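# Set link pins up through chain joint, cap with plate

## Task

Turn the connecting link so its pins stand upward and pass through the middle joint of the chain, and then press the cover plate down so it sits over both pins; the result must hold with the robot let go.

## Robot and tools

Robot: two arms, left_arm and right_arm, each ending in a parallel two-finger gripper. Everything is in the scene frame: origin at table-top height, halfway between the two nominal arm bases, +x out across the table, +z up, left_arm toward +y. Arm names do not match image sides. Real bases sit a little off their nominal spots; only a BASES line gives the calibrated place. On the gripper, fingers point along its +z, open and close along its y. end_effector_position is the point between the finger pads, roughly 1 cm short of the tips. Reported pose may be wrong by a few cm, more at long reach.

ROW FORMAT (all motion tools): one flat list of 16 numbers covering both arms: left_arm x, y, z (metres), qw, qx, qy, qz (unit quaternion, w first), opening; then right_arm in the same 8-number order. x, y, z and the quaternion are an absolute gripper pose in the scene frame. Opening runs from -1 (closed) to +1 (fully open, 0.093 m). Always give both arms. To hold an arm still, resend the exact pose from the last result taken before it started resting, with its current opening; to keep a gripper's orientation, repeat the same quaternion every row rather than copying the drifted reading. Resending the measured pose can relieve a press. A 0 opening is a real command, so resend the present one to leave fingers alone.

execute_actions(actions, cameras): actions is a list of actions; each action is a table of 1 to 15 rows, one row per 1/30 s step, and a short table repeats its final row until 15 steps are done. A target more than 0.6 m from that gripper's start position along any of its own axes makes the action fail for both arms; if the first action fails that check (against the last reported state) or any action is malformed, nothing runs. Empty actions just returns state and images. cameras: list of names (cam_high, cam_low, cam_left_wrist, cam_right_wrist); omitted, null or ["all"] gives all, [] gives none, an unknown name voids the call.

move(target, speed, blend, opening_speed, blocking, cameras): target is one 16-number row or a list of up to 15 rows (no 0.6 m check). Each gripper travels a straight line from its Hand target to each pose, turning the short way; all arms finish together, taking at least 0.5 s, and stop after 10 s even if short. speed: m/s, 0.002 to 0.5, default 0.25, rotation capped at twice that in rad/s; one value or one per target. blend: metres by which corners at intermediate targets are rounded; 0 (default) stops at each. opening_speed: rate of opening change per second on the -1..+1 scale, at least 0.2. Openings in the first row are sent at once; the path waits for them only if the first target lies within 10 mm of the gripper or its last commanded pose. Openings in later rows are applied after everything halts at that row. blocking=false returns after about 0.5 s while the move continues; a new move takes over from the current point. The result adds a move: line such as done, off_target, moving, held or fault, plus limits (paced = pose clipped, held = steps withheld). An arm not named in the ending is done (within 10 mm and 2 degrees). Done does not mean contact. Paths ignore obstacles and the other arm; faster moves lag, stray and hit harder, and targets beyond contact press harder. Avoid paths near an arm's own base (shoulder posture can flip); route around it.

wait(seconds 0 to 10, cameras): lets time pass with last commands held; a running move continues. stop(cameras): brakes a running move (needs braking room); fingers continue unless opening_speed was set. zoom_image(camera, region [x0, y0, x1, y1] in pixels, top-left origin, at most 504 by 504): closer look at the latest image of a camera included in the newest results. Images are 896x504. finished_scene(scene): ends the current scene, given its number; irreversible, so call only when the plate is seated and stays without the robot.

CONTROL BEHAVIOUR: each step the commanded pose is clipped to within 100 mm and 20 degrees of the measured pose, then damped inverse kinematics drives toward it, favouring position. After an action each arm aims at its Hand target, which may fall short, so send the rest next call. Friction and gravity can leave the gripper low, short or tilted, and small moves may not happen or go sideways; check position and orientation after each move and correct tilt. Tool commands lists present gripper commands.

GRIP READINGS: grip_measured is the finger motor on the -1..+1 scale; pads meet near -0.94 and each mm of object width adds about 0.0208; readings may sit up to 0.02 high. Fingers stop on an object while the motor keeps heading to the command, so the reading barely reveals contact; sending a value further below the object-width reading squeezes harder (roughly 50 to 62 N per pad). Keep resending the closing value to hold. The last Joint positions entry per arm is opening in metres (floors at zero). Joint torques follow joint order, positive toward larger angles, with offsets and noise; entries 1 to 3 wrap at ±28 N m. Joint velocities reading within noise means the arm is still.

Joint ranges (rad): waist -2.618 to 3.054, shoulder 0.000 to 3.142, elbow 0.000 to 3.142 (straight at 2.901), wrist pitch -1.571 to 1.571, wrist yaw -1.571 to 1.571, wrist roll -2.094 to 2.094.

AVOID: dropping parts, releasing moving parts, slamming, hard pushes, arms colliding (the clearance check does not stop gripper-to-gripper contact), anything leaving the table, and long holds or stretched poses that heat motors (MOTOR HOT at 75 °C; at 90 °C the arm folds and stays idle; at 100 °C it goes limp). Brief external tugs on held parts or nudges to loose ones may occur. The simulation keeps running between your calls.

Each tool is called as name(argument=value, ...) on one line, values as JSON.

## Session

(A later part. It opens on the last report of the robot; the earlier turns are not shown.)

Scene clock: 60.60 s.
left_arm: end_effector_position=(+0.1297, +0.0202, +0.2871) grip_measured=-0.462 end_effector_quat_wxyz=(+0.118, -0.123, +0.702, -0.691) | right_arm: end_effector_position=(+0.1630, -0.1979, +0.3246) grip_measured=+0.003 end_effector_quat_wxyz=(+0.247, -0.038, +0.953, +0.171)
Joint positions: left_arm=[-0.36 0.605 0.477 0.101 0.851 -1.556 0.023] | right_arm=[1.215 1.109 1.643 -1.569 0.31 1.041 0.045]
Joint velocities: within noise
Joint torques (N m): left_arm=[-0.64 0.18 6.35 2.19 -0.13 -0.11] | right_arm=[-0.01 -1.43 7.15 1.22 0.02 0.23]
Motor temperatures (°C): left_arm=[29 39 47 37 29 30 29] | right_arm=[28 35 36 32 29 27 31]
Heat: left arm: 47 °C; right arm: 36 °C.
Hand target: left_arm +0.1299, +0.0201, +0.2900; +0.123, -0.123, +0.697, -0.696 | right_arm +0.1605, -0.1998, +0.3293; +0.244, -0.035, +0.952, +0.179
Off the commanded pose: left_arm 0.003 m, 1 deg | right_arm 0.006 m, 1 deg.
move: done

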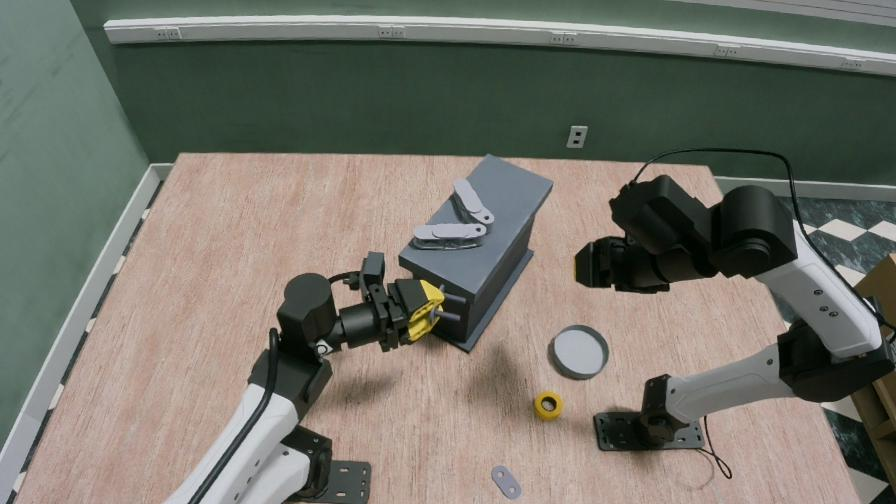

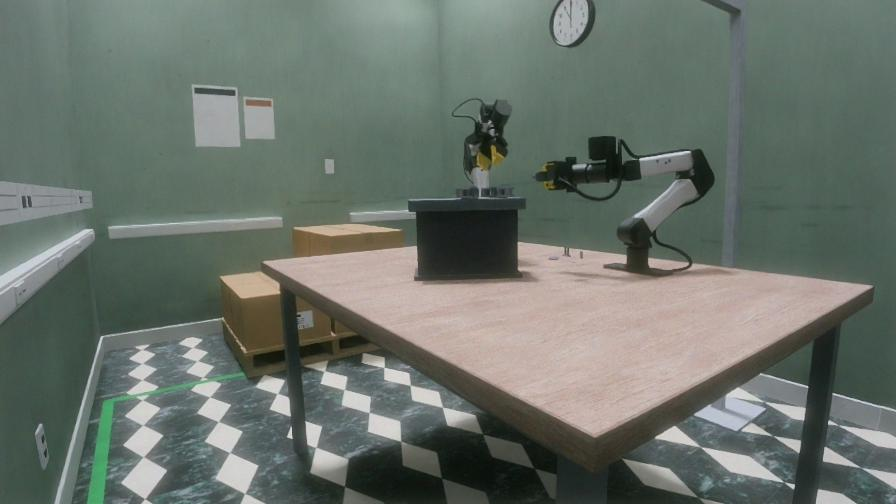

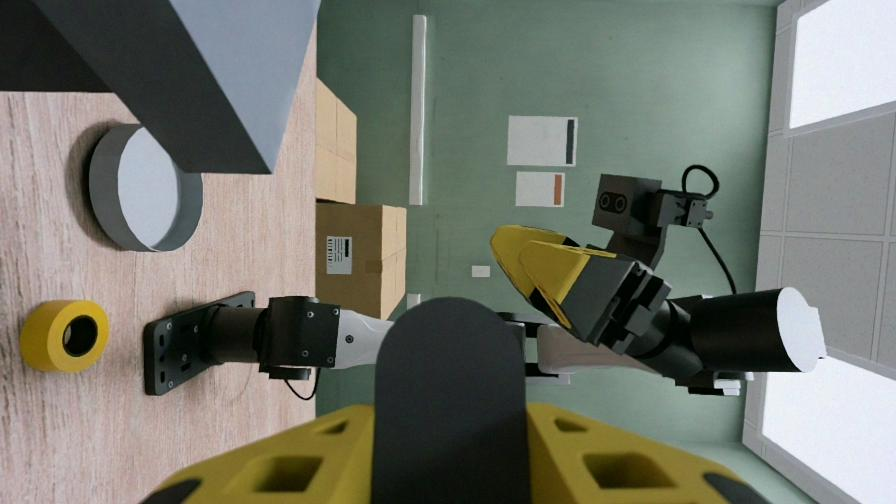

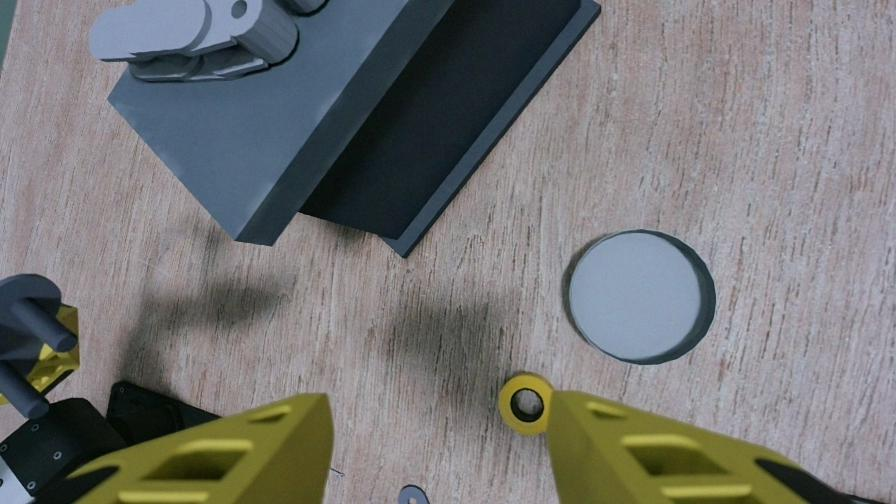

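move(target=[0.13,0.02,0.29,0.1228,-0.1228,0.6964,-0.6964,-0.75,0.099,-0.070,0.290,0.5792,-0.4056,0.5792,0.4056,0.35], speed=0.25)

Scene clock: 64.93 s.
left_arm: end_effector_position=(+0.1298, +0.0202, +0.2873) grip_measured=-0.462 end_effector_quat_wxyz=(+0.118, -0.123, +0.702, -0.691) | right_arm: end_effector_position=(+0.0980, -0.0717, +0.2988) grip_measured=+0.348 end_effector_quat_wxyz=(+0.581, -0.397, +0.578, +0.414)
Joint positions: left_arm=[-0.36 0.605 0.477 0.103 0.851 -1.557 0.023] | right_arm=[1.599 0.671 0.497 0.193 0.37 0.01 0.062]
Joint velocities: within noise
Joint torques (N m): left_arm=[-0.66 0.18 6.32 2.14 -0.11 -0.12] | right_arm=[-0.62 0.4 6.43 2.06 -0.18 0.08]
Motor temperatures (°C): left_arm=[29 38 47 38 29 30 29] | right_arm=[28 35 36 33 29 27 31]
Heat: left arm: 47 °C; right arm: 36 °C.
Hand target: left_arm +0.1299, +0.0200, +0.2901; +0.123, -0.123, +0.697, -0.696 | right_arm +0.0990, -0.0701, +0.2900; +0.579, -0.406, +0.579, +0.406
Off the commanded pose: left_arm 0.003 m, 1 deg | right_arm 0.009 m, 1 deg.
move: done

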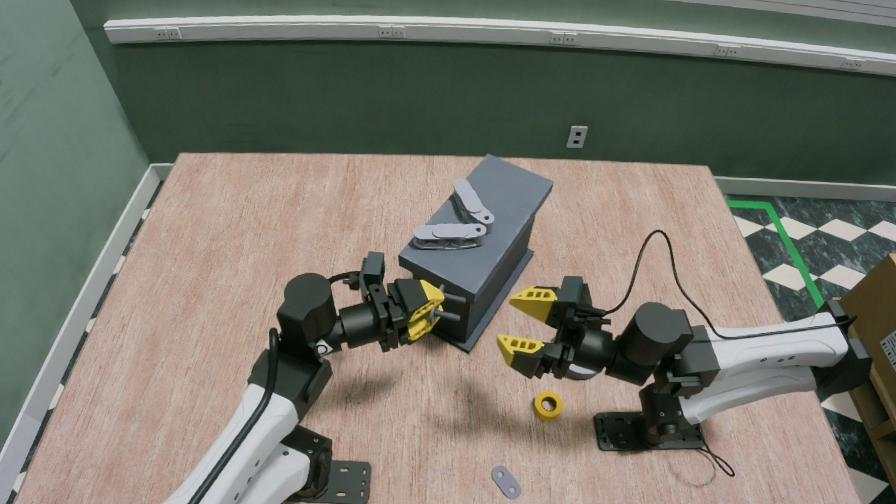

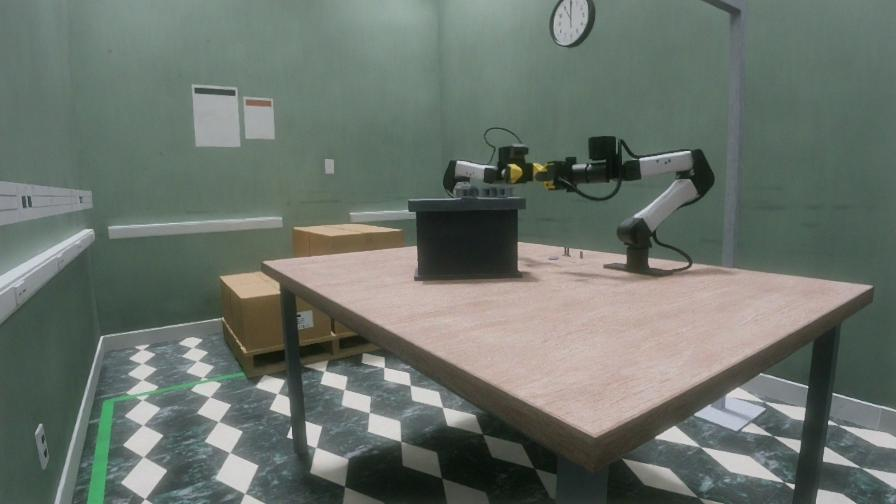

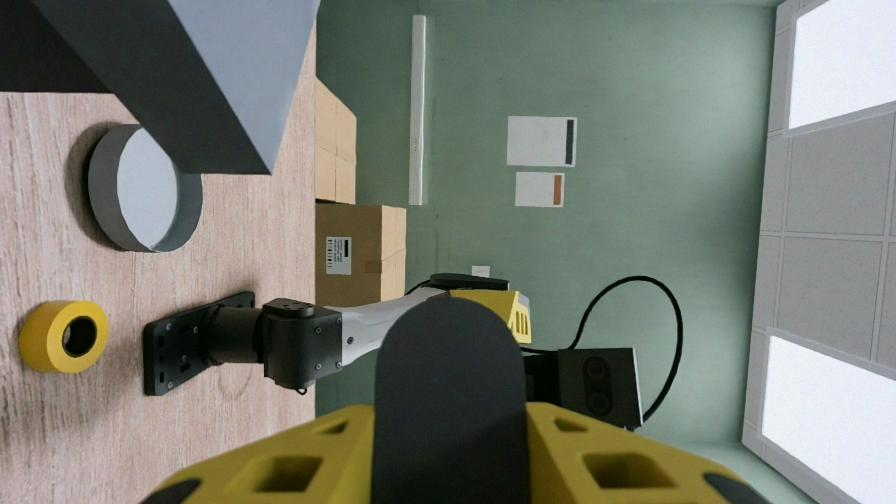

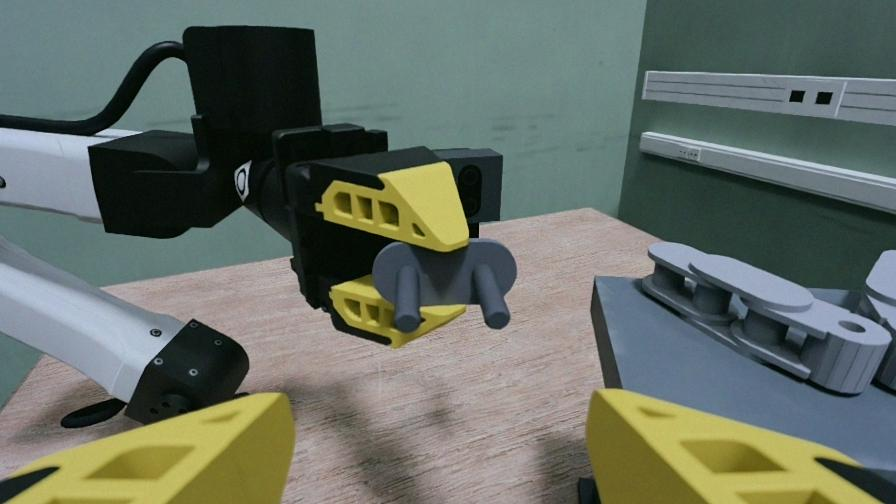

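zoom_image(camera="cam_right_wrist", region=[340, 210, 560, 350])

Scaled by 2.291 from the camera's 896x504 image, which has a finer 1280x720 frame.

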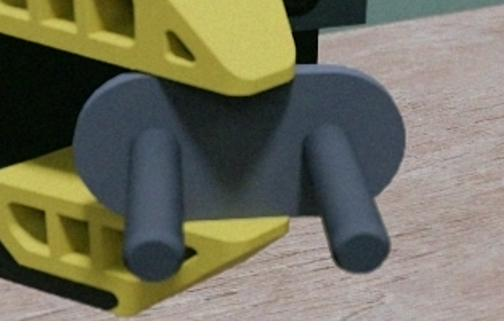

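move(target=[0.13,0.02,0.29,0.1228,-0.1228,0.6964,-0.6964,-0.75,0.1116,-0.0424,0.283,0.5647,-0.4255,0.5647,0.4255,0.35], speed=0.08, cameras=["cam_right_wrist"])

zoom_image(camera="cam_right_wrist", region=[340, 210, 560, 390])

Scene clock: 68.73 s.
left_arm: end_effector_position=(+0.1298, +0.0202, +0.2873) grip_measured=-0.462 end_effector_quat_wxyz=(+0.118, -0.123, +0.702, -0.691) | right_arm: end_effector_position=(+0.1104, -0.0436, +0.2893) grip_measured=+0.348 end_effector_quat_wxyz=(+0.567, -0.419, +0.563, +0.431)
Joint positions: left_arm=[-0.36 0.605 0.477 0.103 0.851 -1.557 0.023] | right_arm=[1.453 0.816 0.497 0.333 0.155 0.009 0.062]
Joint velocities: within noise
Joint torques (N m): left_arm=[-0.66 0.18 6.32 2.14 -0.11 -0.12] | right_arm=[-0.62 -0.61 7.06 2.07 -0.19 0.07]
Motor temperatures (°C): left_arm=[29 38 47 38 29 30 29] | right_arm=[28 34 36 33 29 27 31]
Heat: left arm: 47 °C; right arm: 36 °C.
Hand target: left_arm +0.1299, +0.0200, +0.2900; +0.123, -0.123, +0.697, -0.696 | right_arm +0.1116, -0.0425, +0.2830; +0.565, -0.425, +0.565, +0.425
Off the commanded pose: left_arm 0.003 m, 1 deg | right_arm 0.007 m, 1 deg.
move: done
Images, in order (width x height): cam_right_wrist 896x504.

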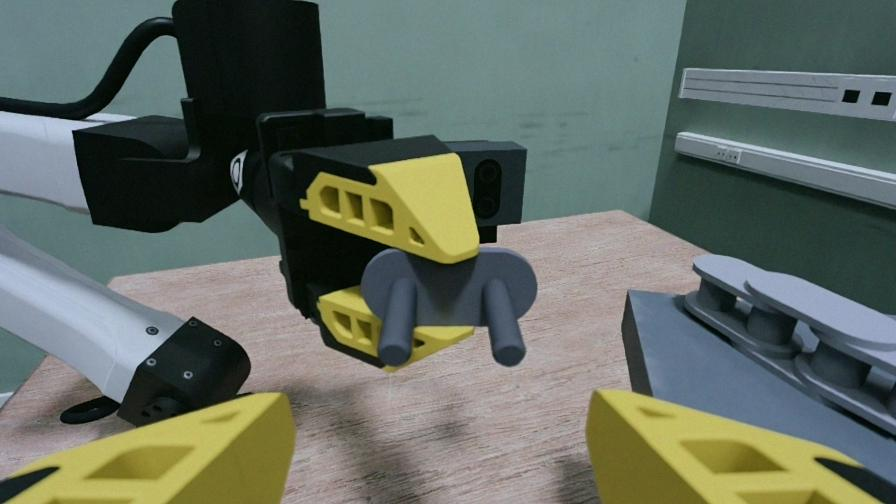

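Scaled by 2.291 from the camera's 896x504 image, which has a finer 1280x720 frame.

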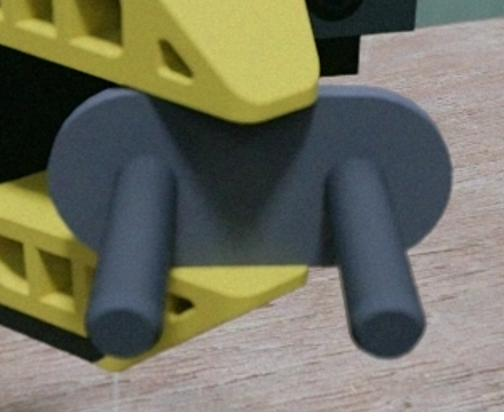

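move(target=[0.13,0.02,0.29,0.1228,-0.1228,0.6964,-0.6964,-0.75,0.1260,0.0005,0.286,0.5647,-0.4255,0.5647,0.4255,0.35], speed=0.05, cameras=["cam_right_wrist","cam_low","cam_high"])

zoom_image(camera="cam_right_wrist", region=[260, 210, 620, 504])

Scene clock: 71.37 s.
left_arm: end_effector_position=(+0.1298, +0.0202, +0.2874) grip_measured=-0.462 end_effector_quat_wxyz=(+0.118, -0.123, +0.702, -0.691) | right_arm: end_effector_position=(+0.1237, -0.0032, +0.2765) grip_measured=+0.348 end_effector_quat_wxyz=(+0.558, -0.427, +0.571, +0.424)
Joint positions: left_arm=[-0.36 0.605 0.477 0.103 0.851 -1.557 0.023] | right_arm=[1.413 1.046 0.561 0.468 0.114 0.009 0.062]
Joint velocities: within noise
Joint torques (N m): left_arm=[-0.66 0.2 6.34 2.14 -0.11 -0.12] | right_arm=[-0.64 -2.02 10.02 2.07 -0.17 0.07]
Motor temperatures (°C): left_arm=[29 38 47 38 29 30 29] | right_arm=[28 34 36 34 29 27 31]
Heat: left arm: 47 °C; right arm: 36 °C.
Hand target: left_arm +0.1299, +0.0200, +0.2901; +0.123, -0.123, +0.697, -0.696 | right_arm +0.1258, +0.0001, +0.2859; +0.565, -0.426, +0.565, +0.425
Off the commanded pose: left_arm 0.003 m, 1 deg | right_arm 0.010 m, 1 deg.
move: done
Images, in order (width x height): cam_high 896x504, cam_low 896x504, cam_right_wrist 896x504.

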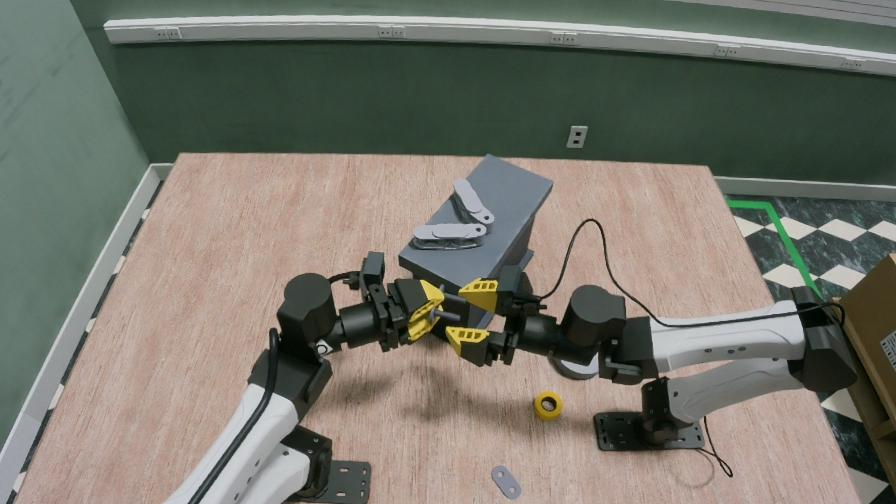

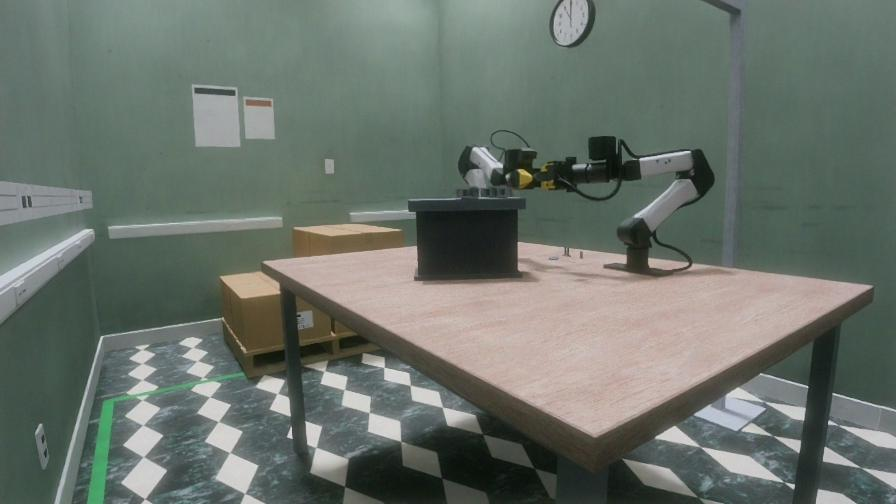

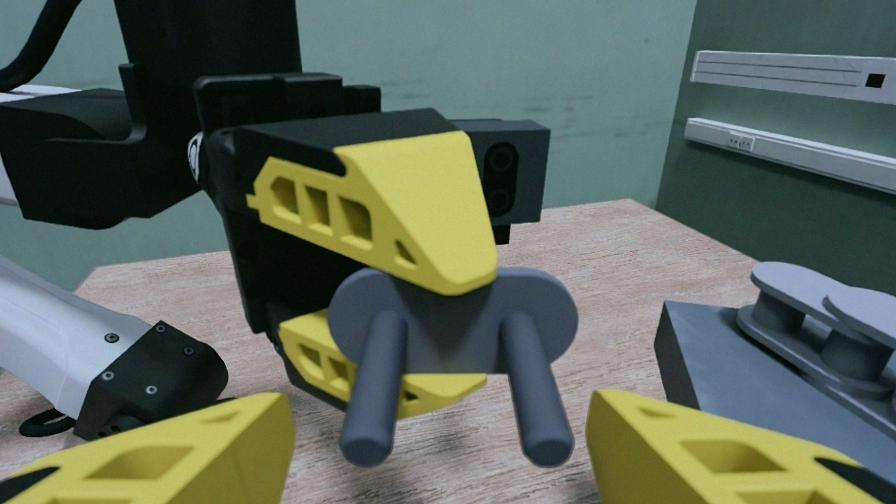

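Scaled by 1.400 from the camera's 896x504 image, which has a finer 1280x720 frame.

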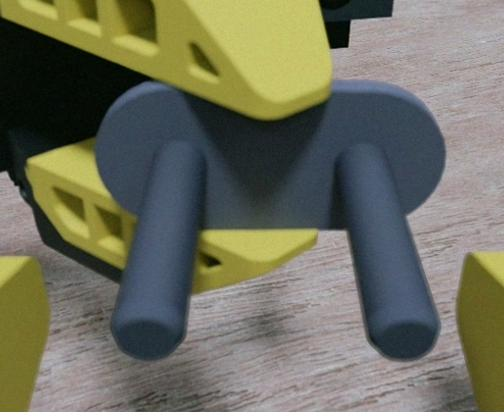

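move(target=[0.13,0.02,0.29,0.1228,-0.1228,0.6964,-0.6964,-0.75,0.1260,0.0015,0.300,0.5647,-0.4255,0.5647,0.4255,0.35], speed=0.05, cameras=["cam_right_wrist"])

zoom_image(camera="cam_right_wrist", region=[260, 210, 620, 504])

Scene clock: 72.97 s.
left_arm: end_effector_position=(+0.1298, +0.0202, +0.2874) grip_measured=-0.462 end_effector_quat_wxyz=(+0.118, -0.123, +0.702, -0.691) | right_arm: end_effector_position=(+0.1241, -0.0003, +0.2932) grip_measured=+0.348 end_effector_quat_wxyz=(+0.562, -0.424, +0.568, +0.427)
Joint positions: left_arm=[-0.36 0.605 0.477 0.103 0.851 -1.557 0.023] | right_arm=[1.413 1.046 0.615 0.428 0.114 0.009 0.062]
Joint velocities: within noise
Joint torques (N m): left_arm=[-0.64 0.18 6.34 2.14 -0.1 -0.12] | right_arm=[-0.58 -2.92 10 1.93 -0.16 0.07]
Motor temperatures (°C): left_arm=[29 38 47 38 29 30 30] | right_arm=[28 34 37 34 29 27 31]
Heat: left arm: 47 °C; right arm: 37 °C.
Hand target: left_arm +0.1299, +0.0200, +0.2901; +0.123, -0.123, +0.697, -0.696 | right_arm +0.1259, +0.0013, +0.3001; +0.565, -0.425, +0.565, +0.426
Off the commanded pose: left_arm 0.003 m, 1 deg | right_arm 0.007 m, 1 deg.
move: done
Images, in order (width x height): cam_right_wrist 896x504.

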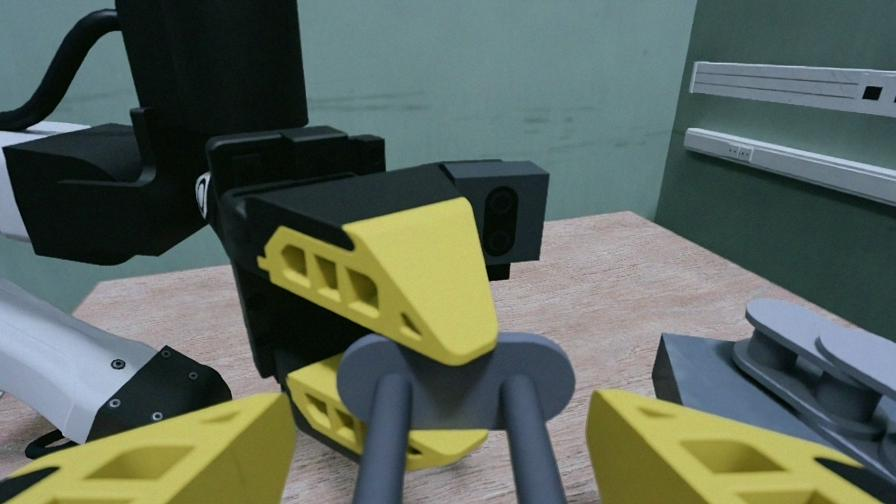

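Scaled by 1.400 from the camera's 896x504 image, which has a finer 1280x720 frame.

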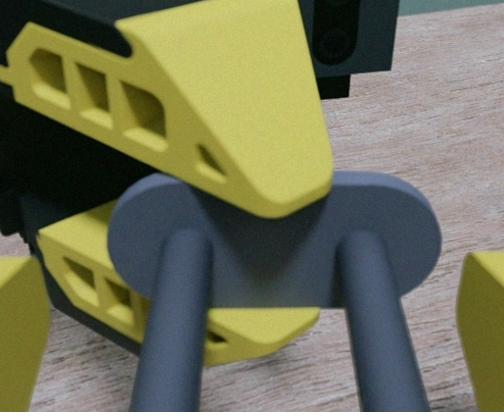

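move(target=[0.13,0.02,0.29,0.1228,-0.1228,0.6964,-0.6964,-0.75,0.1310,0.0010,0.300,0.5647,-0.4255,0.5647,0.4255,0.35], speed=0.05, cameras=["cam_right_wrist"])

zoom_image(camera="cam_right_wrist", region=[260, 210, 620, 504])

Scene clock: 74.43 s.
left_arm: end_effector_position=(+0.1298, +0.0202, +0.2874) grip_measured=-0.462 end_effector_quat_wxyz=(+0.118, -0.123, +0.702, -0.691) | right_arm: end_effector_position=(+0.1291, -0.0012, +0.2930) grip_measured=+0.348 end_effector_quat_wxyz=(+0.562, -0.424, +0.568, +0.427)
Joint positions: left_arm=[-0.36 0.605 0.477 0.103 0.851 -1.557 0.023] | right_arm=[1.39 1.046 0.615 0.428 0.091 0.009 0.062]
Joint velocities: within noise
Joint torques (N m): left_arm=[-0.66 0.18 6.31 2.14 -0.11 -0.12] | right_arm=[-0.62 -2.7 10.07 1.91 -0.18 0.08]
Motor temperatures (°C): left_arm=[29 38 47 39 29 30 30] | right_arm=[28 34 37 34 29 27 31]
Heat: left arm: 47 °C; right arm: 37 °C.
Hand target: left_arm +0.1299, +0.0200, +0.2901; +0.123, -0.123, +0.697, -0.696 | right_arm +0.1310, +0.0008, +0.3000; +0.565, -0.425, +0.565, +0.426
Off the commanded pose: left_arm 0.003 m, 1 deg | right_arm 0.008 m, 1 deg.
move: done
Images, in order (width x height): cam_right_wrist 896x504.

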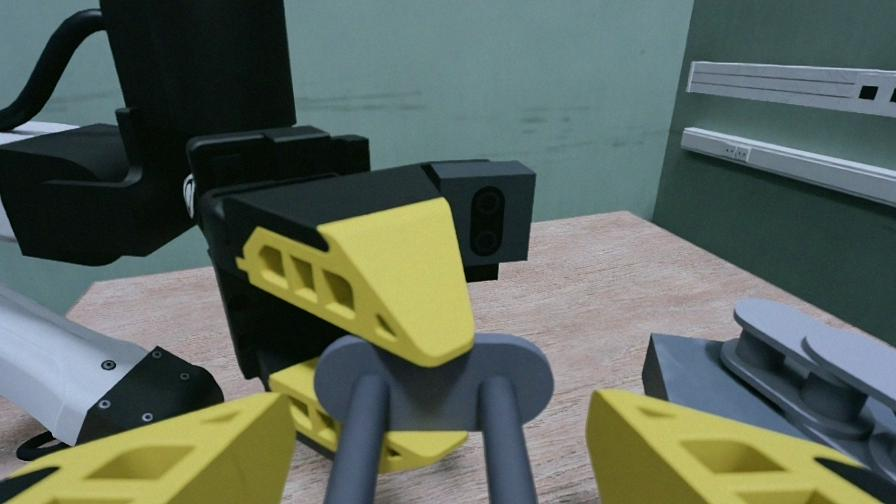

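Scaled by 1.400 from the camera's 896x504 image, which has a finer 1280x720 frame.

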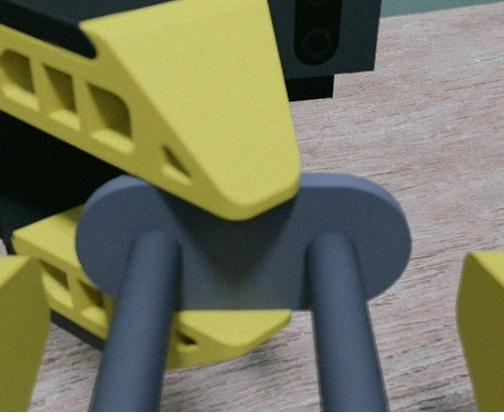

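move(target=[0.13,0.02,0.29,0.1228,-0.1228,0.6964,-0.6964,-0.75,0.1278,0.0018,0.300,0.5647,-0.4255,0.5647,0.4255,0.35], speed=0.05, cameras=["cam_right_wrist"])

zoom_image(camera="cam_right_wrist", region=[260, 210, 620, 504])

Scene clock: 75.60 s.
left_arm: end_effector_position=(+0.1298, +0.0202, +0.2874) grip_measured=-0.462 end_effector_quat_wxyz=(+0.118, -0.123, +0.702, -0.691) | right_arm: end_effector_position=(+0.1290, -0.0012, +0.2930) grip_measured=+0.348 end_effector_quat_wxyz=(+0.562, -0.424, +0.568, +0.427)
Joint positions: left_arm=[-0.36 0.605 0.477 0.103 0.851 -1.557 0.023] | right_arm=[1.39 1.046 0.615 0.428 0.091 0.009 0.062]
Joint velocities: within noise
Joint torques (N m): left_arm=[-0.68 0.23 6.35 2.14 -0.1 -0.12] | right_arm=[0.54 -2.63 10.11 1.91 -0.04 0.08]
Motor temperatures (°C): left_arm=[29 38 47 39 29 30 30] | right_arm=[28 34 38 34 29 27 31]
Heat: left arm: 47 °C; right arm: 38 °C.
Hand target: left_arm +0.1299, +0.0200, +0.2901; +0.123, -0.123, +0.697, -0.696 | right_arm +0.1278, +0.0016, +0.3000; +0.565, -0.425, +0.565, +0.426
Off the commanded pose: left_arm 0.003 m, 1 deg | right_arm 0.008 m, 1 deg.
move: done
Images, in order (width x height): cam_right_wrist 896x504.

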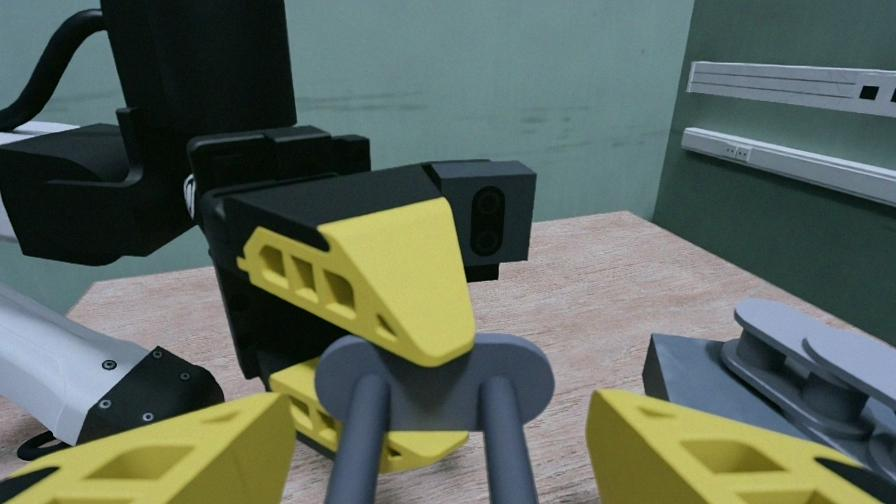

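Scaled by 1.400 from the camera's 896x504 image, which has a finer 1280x720 frame.

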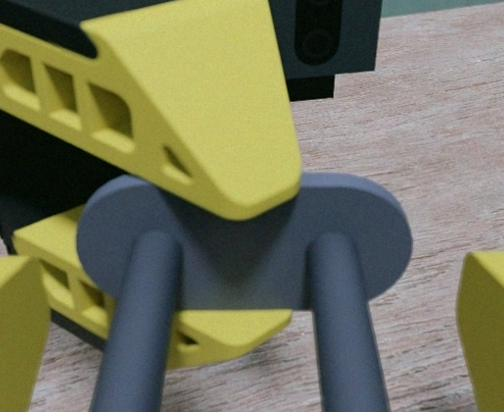

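move(target=[0.13,0.02,0.29,0.1228,-0.1228,0.6964,-0.6964,-0.75,0.1278,0.0018,0.300,0.5647,-0.4255,0.5647,0.4255,-0.4], speed=0.05, opening_speed=0.5, cameras=["cam_right_wrist","cam_left_wrist","cam_low"])

zoom_image(camera="cam_right_wrist", region=[260, 210, 620, 504])

Scene clock: 77.70 s.
left_arm: end_effector_position=(+0.1301, +0.0203, +0.2873) grip_measured=-0.462 end_effector_quat_wxyz=(+0.118, -0.124, +0.702, -0.691) | right_arm: end_effector_position=(+0.1289, -0.0011, +0.2930) grip_measured=-0.224 end_effector_quat_wxyz=(+0.562, -0.424, +0.568, +0.427)
Joint positions: left_arm=[-0.36 0.605 0.477 0.103 0.849 -1.558 0.023] | right_arm=[1.39 1.046 0.615 0.428 0.091 0.008 0.034]
Joint velocities: within noise
Joint torques (N m): left_arm=[-0.68 0.21 6.31 2.14 -0.09 -0.1] | right_arm=[0.51 -2.63 10.13 1.91 -0.04 0.08]
Motor temperatures (°C): left_arm=[29 38 47 39 29 30 30] | right_arm=[28 34 38 35 29 27 32]
Heat: left arm: 47 °C; right arm: 38 °C.
Hand target: left_arm +0.1300, +0.0200, +0.2900; +0.123, -0.123, +0.697, -0.696 | right_arm +0.1278, +0.0016, +0.3000; +0.565, -0.425, +0.565, +0.426
Off the commanded pose: left_arm 0.003 m, 1 deg | right_arm 0.008 m, 0 deg.
move: done
Images, in order (width x height): cam_low 896x504, cam_left_wrist 896x504, cam_right_wrist 896x504.

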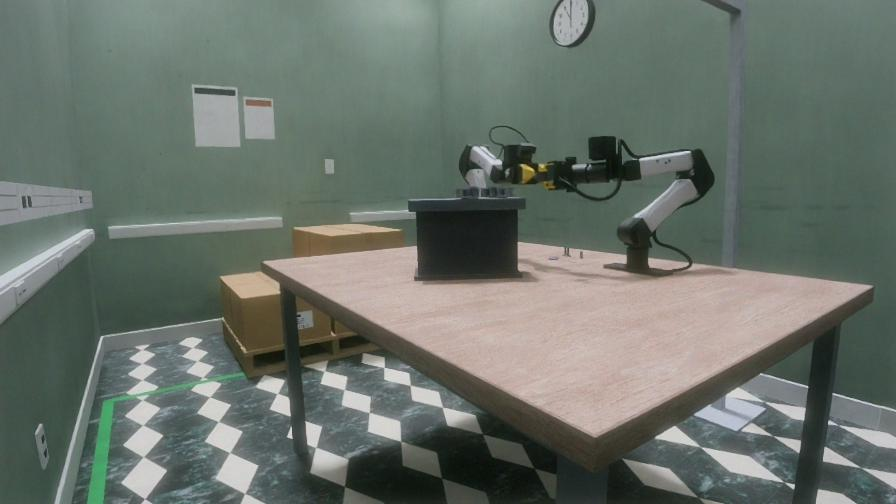

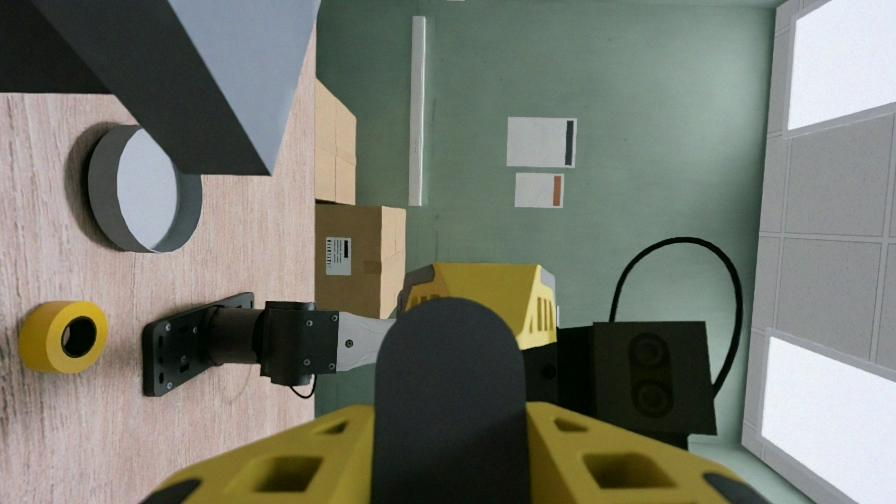

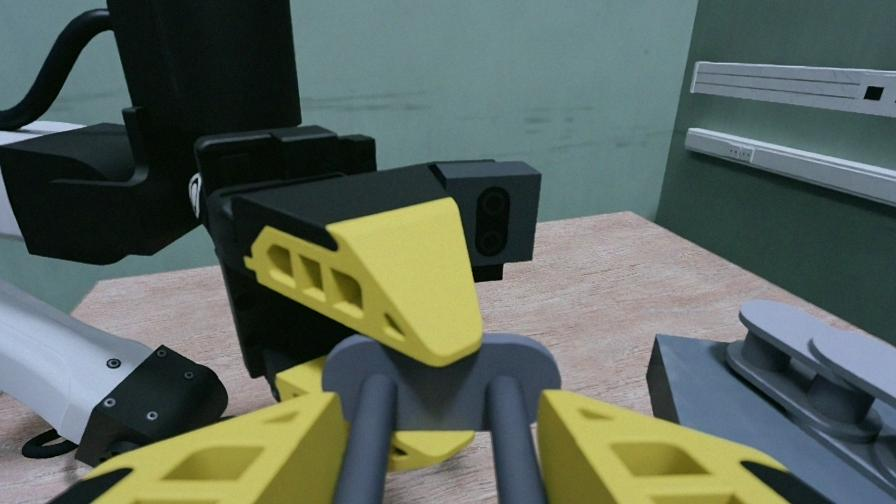

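Scaled by 1.400 from the camera's 896x504 image, which has a finer 1280x720 frame.

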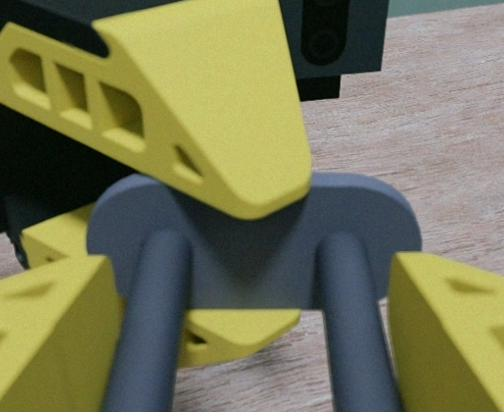

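move(target=[[0.13,0.02,0.29,0.1228,-0.1228,0.6964,-0.6964,-0.75,0.1289,-0.0005,0.300,0.5647,-0.4255,0.5647,0.4255,-0.65],[0.13,0.02,0.29,0.1228,-0.1228,0.6964,-0.6964,-0.2,0.1289,-0.0005,0.300,0.5647,-0.4255,0.5647,0.4255,-0.65]], speed=0.05, opening_speed=0.5, cameras=["cam_right_wrist","cam_left_wrist","cam_low"])

zoom_image(camera="cam_right_wrist", region=[260, 210, 620, 504])

Scene clock: 81.53 s.
left_arm: end_effector_position=(+0.1301, +0.0203, +0.2879) grip_measured=-0.202 end_effector_quat_wxyz=(+0.119, -0.123, +0.701, -0.692) | right_arm: end_effector_position=(+0.1289, -0.0012, +0.2914) grip_measured=-0.224 end_effector_quat_wxyz=(+0.560, -0.426, +0.569, +0.425)
Joint positions: left_arm=[-0.36 0.605 0.477 0.106 0.849 -1.558 0.036] | right_arm=[1.39 1.046 0.615 0.421 0.091 0.008 0.034]
Joint velocities: within noise
Joint torques (N m): left_arm=[-0.64 0.2 6.31 2.11 -0.1 -0.11] | right_arm=[-0.01 -3.62 9.73 1.93 -0.11 0.08]
Motor temperatures (°C): left_arm=[29 37 47 39 29 30 30] | right_arm=[28 35 39 35 29 27 32]
Heat: left arm: 47 °C; right arm: 39 °C.
Hand target: left_arm +0.1300, +0.0200, +0.2900; +0.123, -0.123, +0.697, -0.696 | right_arm +0.1289, -0.0007, +0.3000; +0.565, -0.425, +0.565, +0.426
Off the commanded pose: left_arm 0.002 m, 1 deg | right_arm 0.009 m, 1 deg.
move: done
Images, in order (width x height): cam_low 896x504, cam_left_wrist 896x504, cam_right_wrist 896x504.

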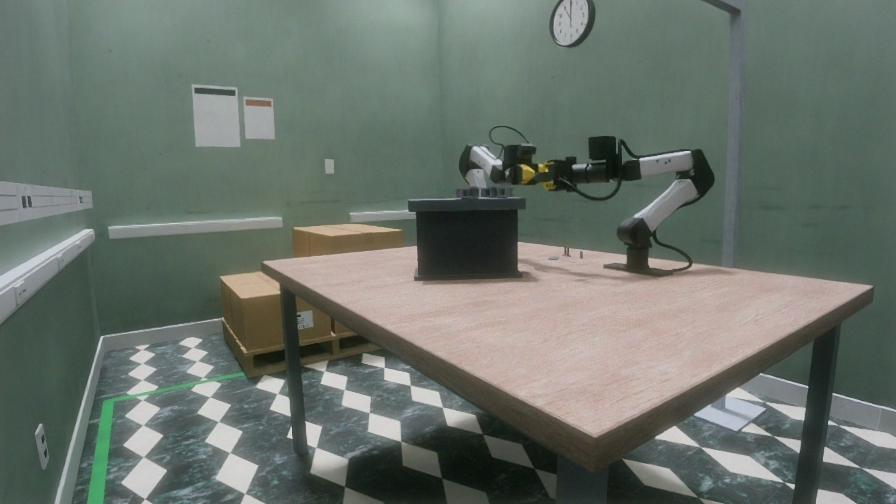

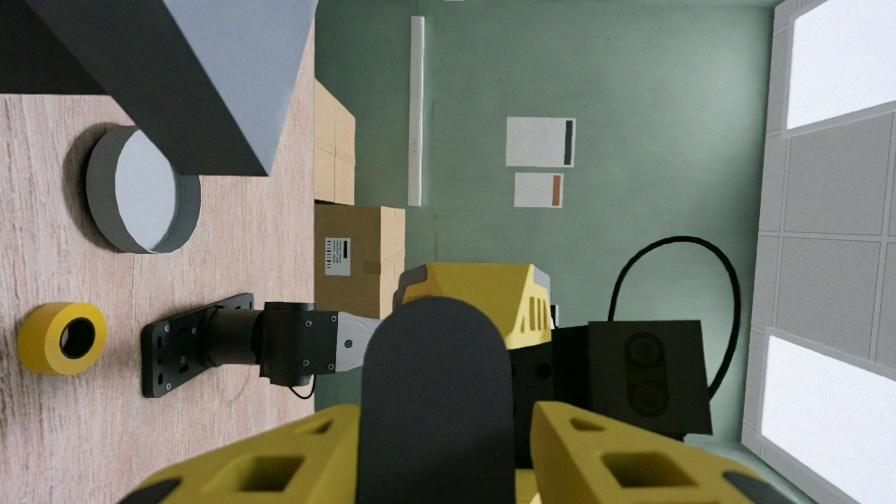

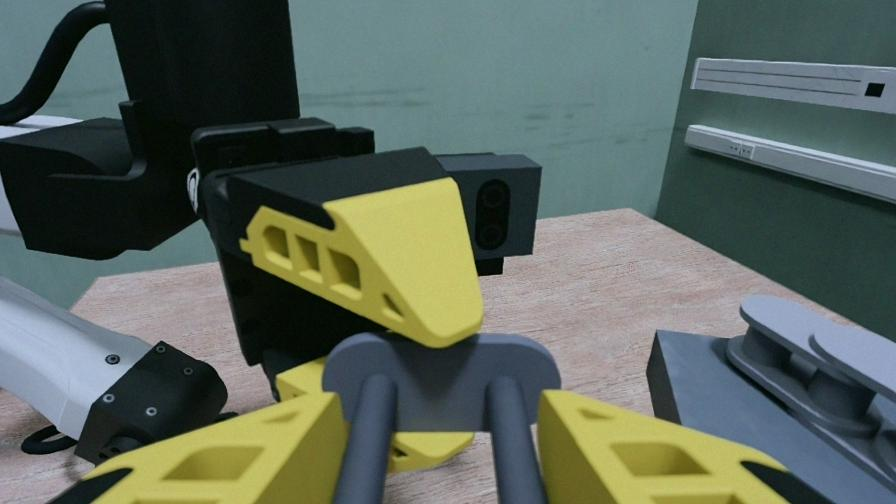

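Scaled by 1.400 from the camera's 896x504 image, which has a finer 1280x720 frame.

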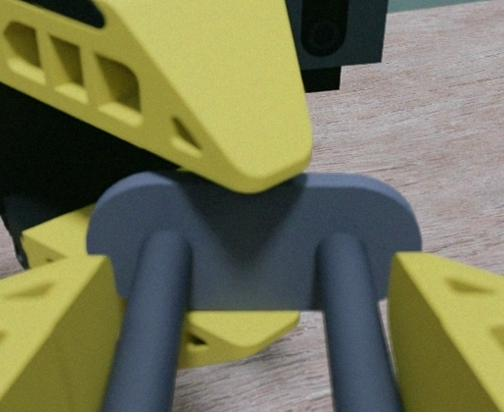

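move(target=[[0.13,0.02,0.29,0.1228,-0.1228,0.6964,-0.6964,0.0,0.1289,-0.0005,0.300,0.5647,-0.4255,0.5647,0.4255,-0.65],[0.137,0.05,0.29,0.1228,-0.1228,0.6964,-0.6964,0.0,0.1289,-0.0005,0.300,0.5647,-0.4255,0.5647,0.4255,-0.65],[0.10,0.13,0.29,0.1228,-0.1228,0.6964,-0.6964,0.0,0.1289,-0.0005,0.300,0.5647,-0.4255,0.5647,0.4255,-0.65]], speed=0.1, blend=[0,0.01,0], opening_speed=0.8, cameras=["cam_right_wrist","cam_left_wrist","cam_high"])

zoom_image(camera="cam_right_wrist", region=[260, 210, 620, 504])

Scene clock: 85.27 s.
left_arm: end_effector_position=(+0.1048, +0.1271, +0.2944) grip_measured=-0.002 end_effector_quat_wxyz=(+0.229, -0.210, +0.675, -0.669) | right_arm: end_effector_position=(+0.1288, -0.0013, +0.2859) grip_measured=-0.224 end_effector_quat_wxyz=(+0.554, -0.431, +0.575, +0.420)
Joint positions: left_arm=[0.652 0.217 0.41 0.054 1.573 -1.79 0.045] | right_arm=[1.39 1.046 0.615 0.398 0.091 0.008 0.034]
Joint velocities: within noise
Joint torques (N m): left_arm=[0.29 2.19 5.05 1.15 -0.04 -0.1] | right_arm=[-0.02 -3.71 9.7 2.14 -0.09 0.08]
Motor temperatures (°C): left_arm=[29 37 47 39 29 30 29] | right_arm=[28 35 40 35 29 27 32]
Heat: left arm: 47 °C; right arm: 40 °C.
Hand target: left_arm +0.1033, +0.1264, +0.2903; +0.218, -0.217, +0.674, -0.671 | right_arm +0.1289, -0.0009, +0.3000; +0.565, -0.425, +0.565, +0.425
Off the commanded pose: left_arm 0.007 m, 16 deg | right_arm 0.014 m, 2 deg.
joint sent to its limit (left arm) — joint 5 (wrist yaw), upper limit. The joint targets are off in position and orientation.
move: off_target (left_arm, right_arm)
Images, in order (width x height): cam_high 896x504, cam_left_wrist 896x504, cam_right_wrist 896x504.

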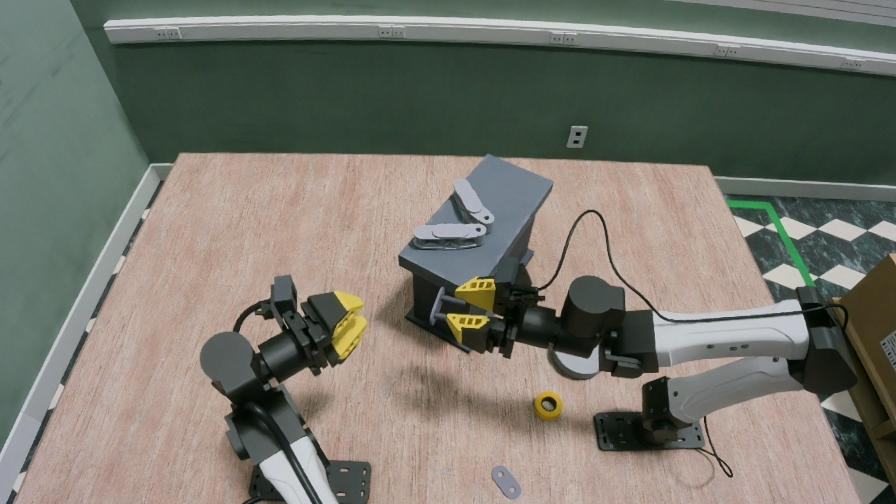

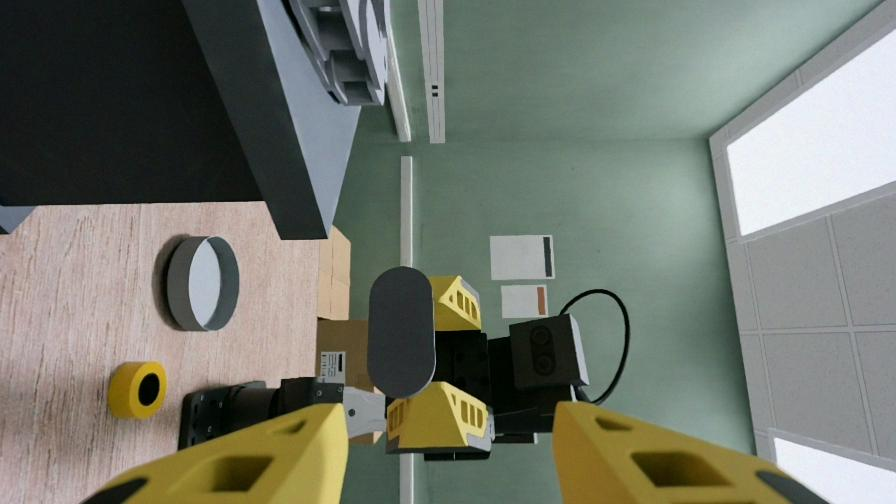

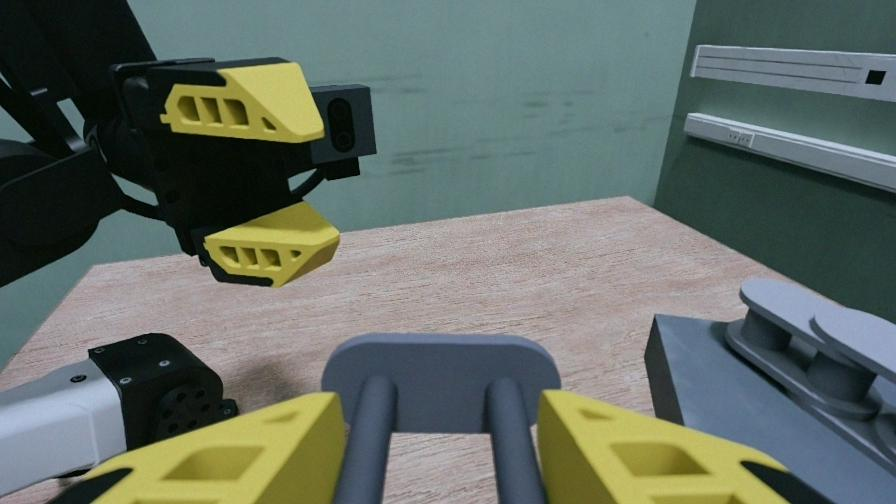

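Scaled by 1.400 from the camera's 896x504 image, which has a finer 1280x720 frame.

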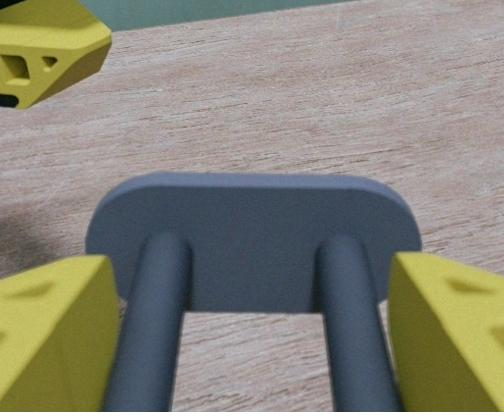

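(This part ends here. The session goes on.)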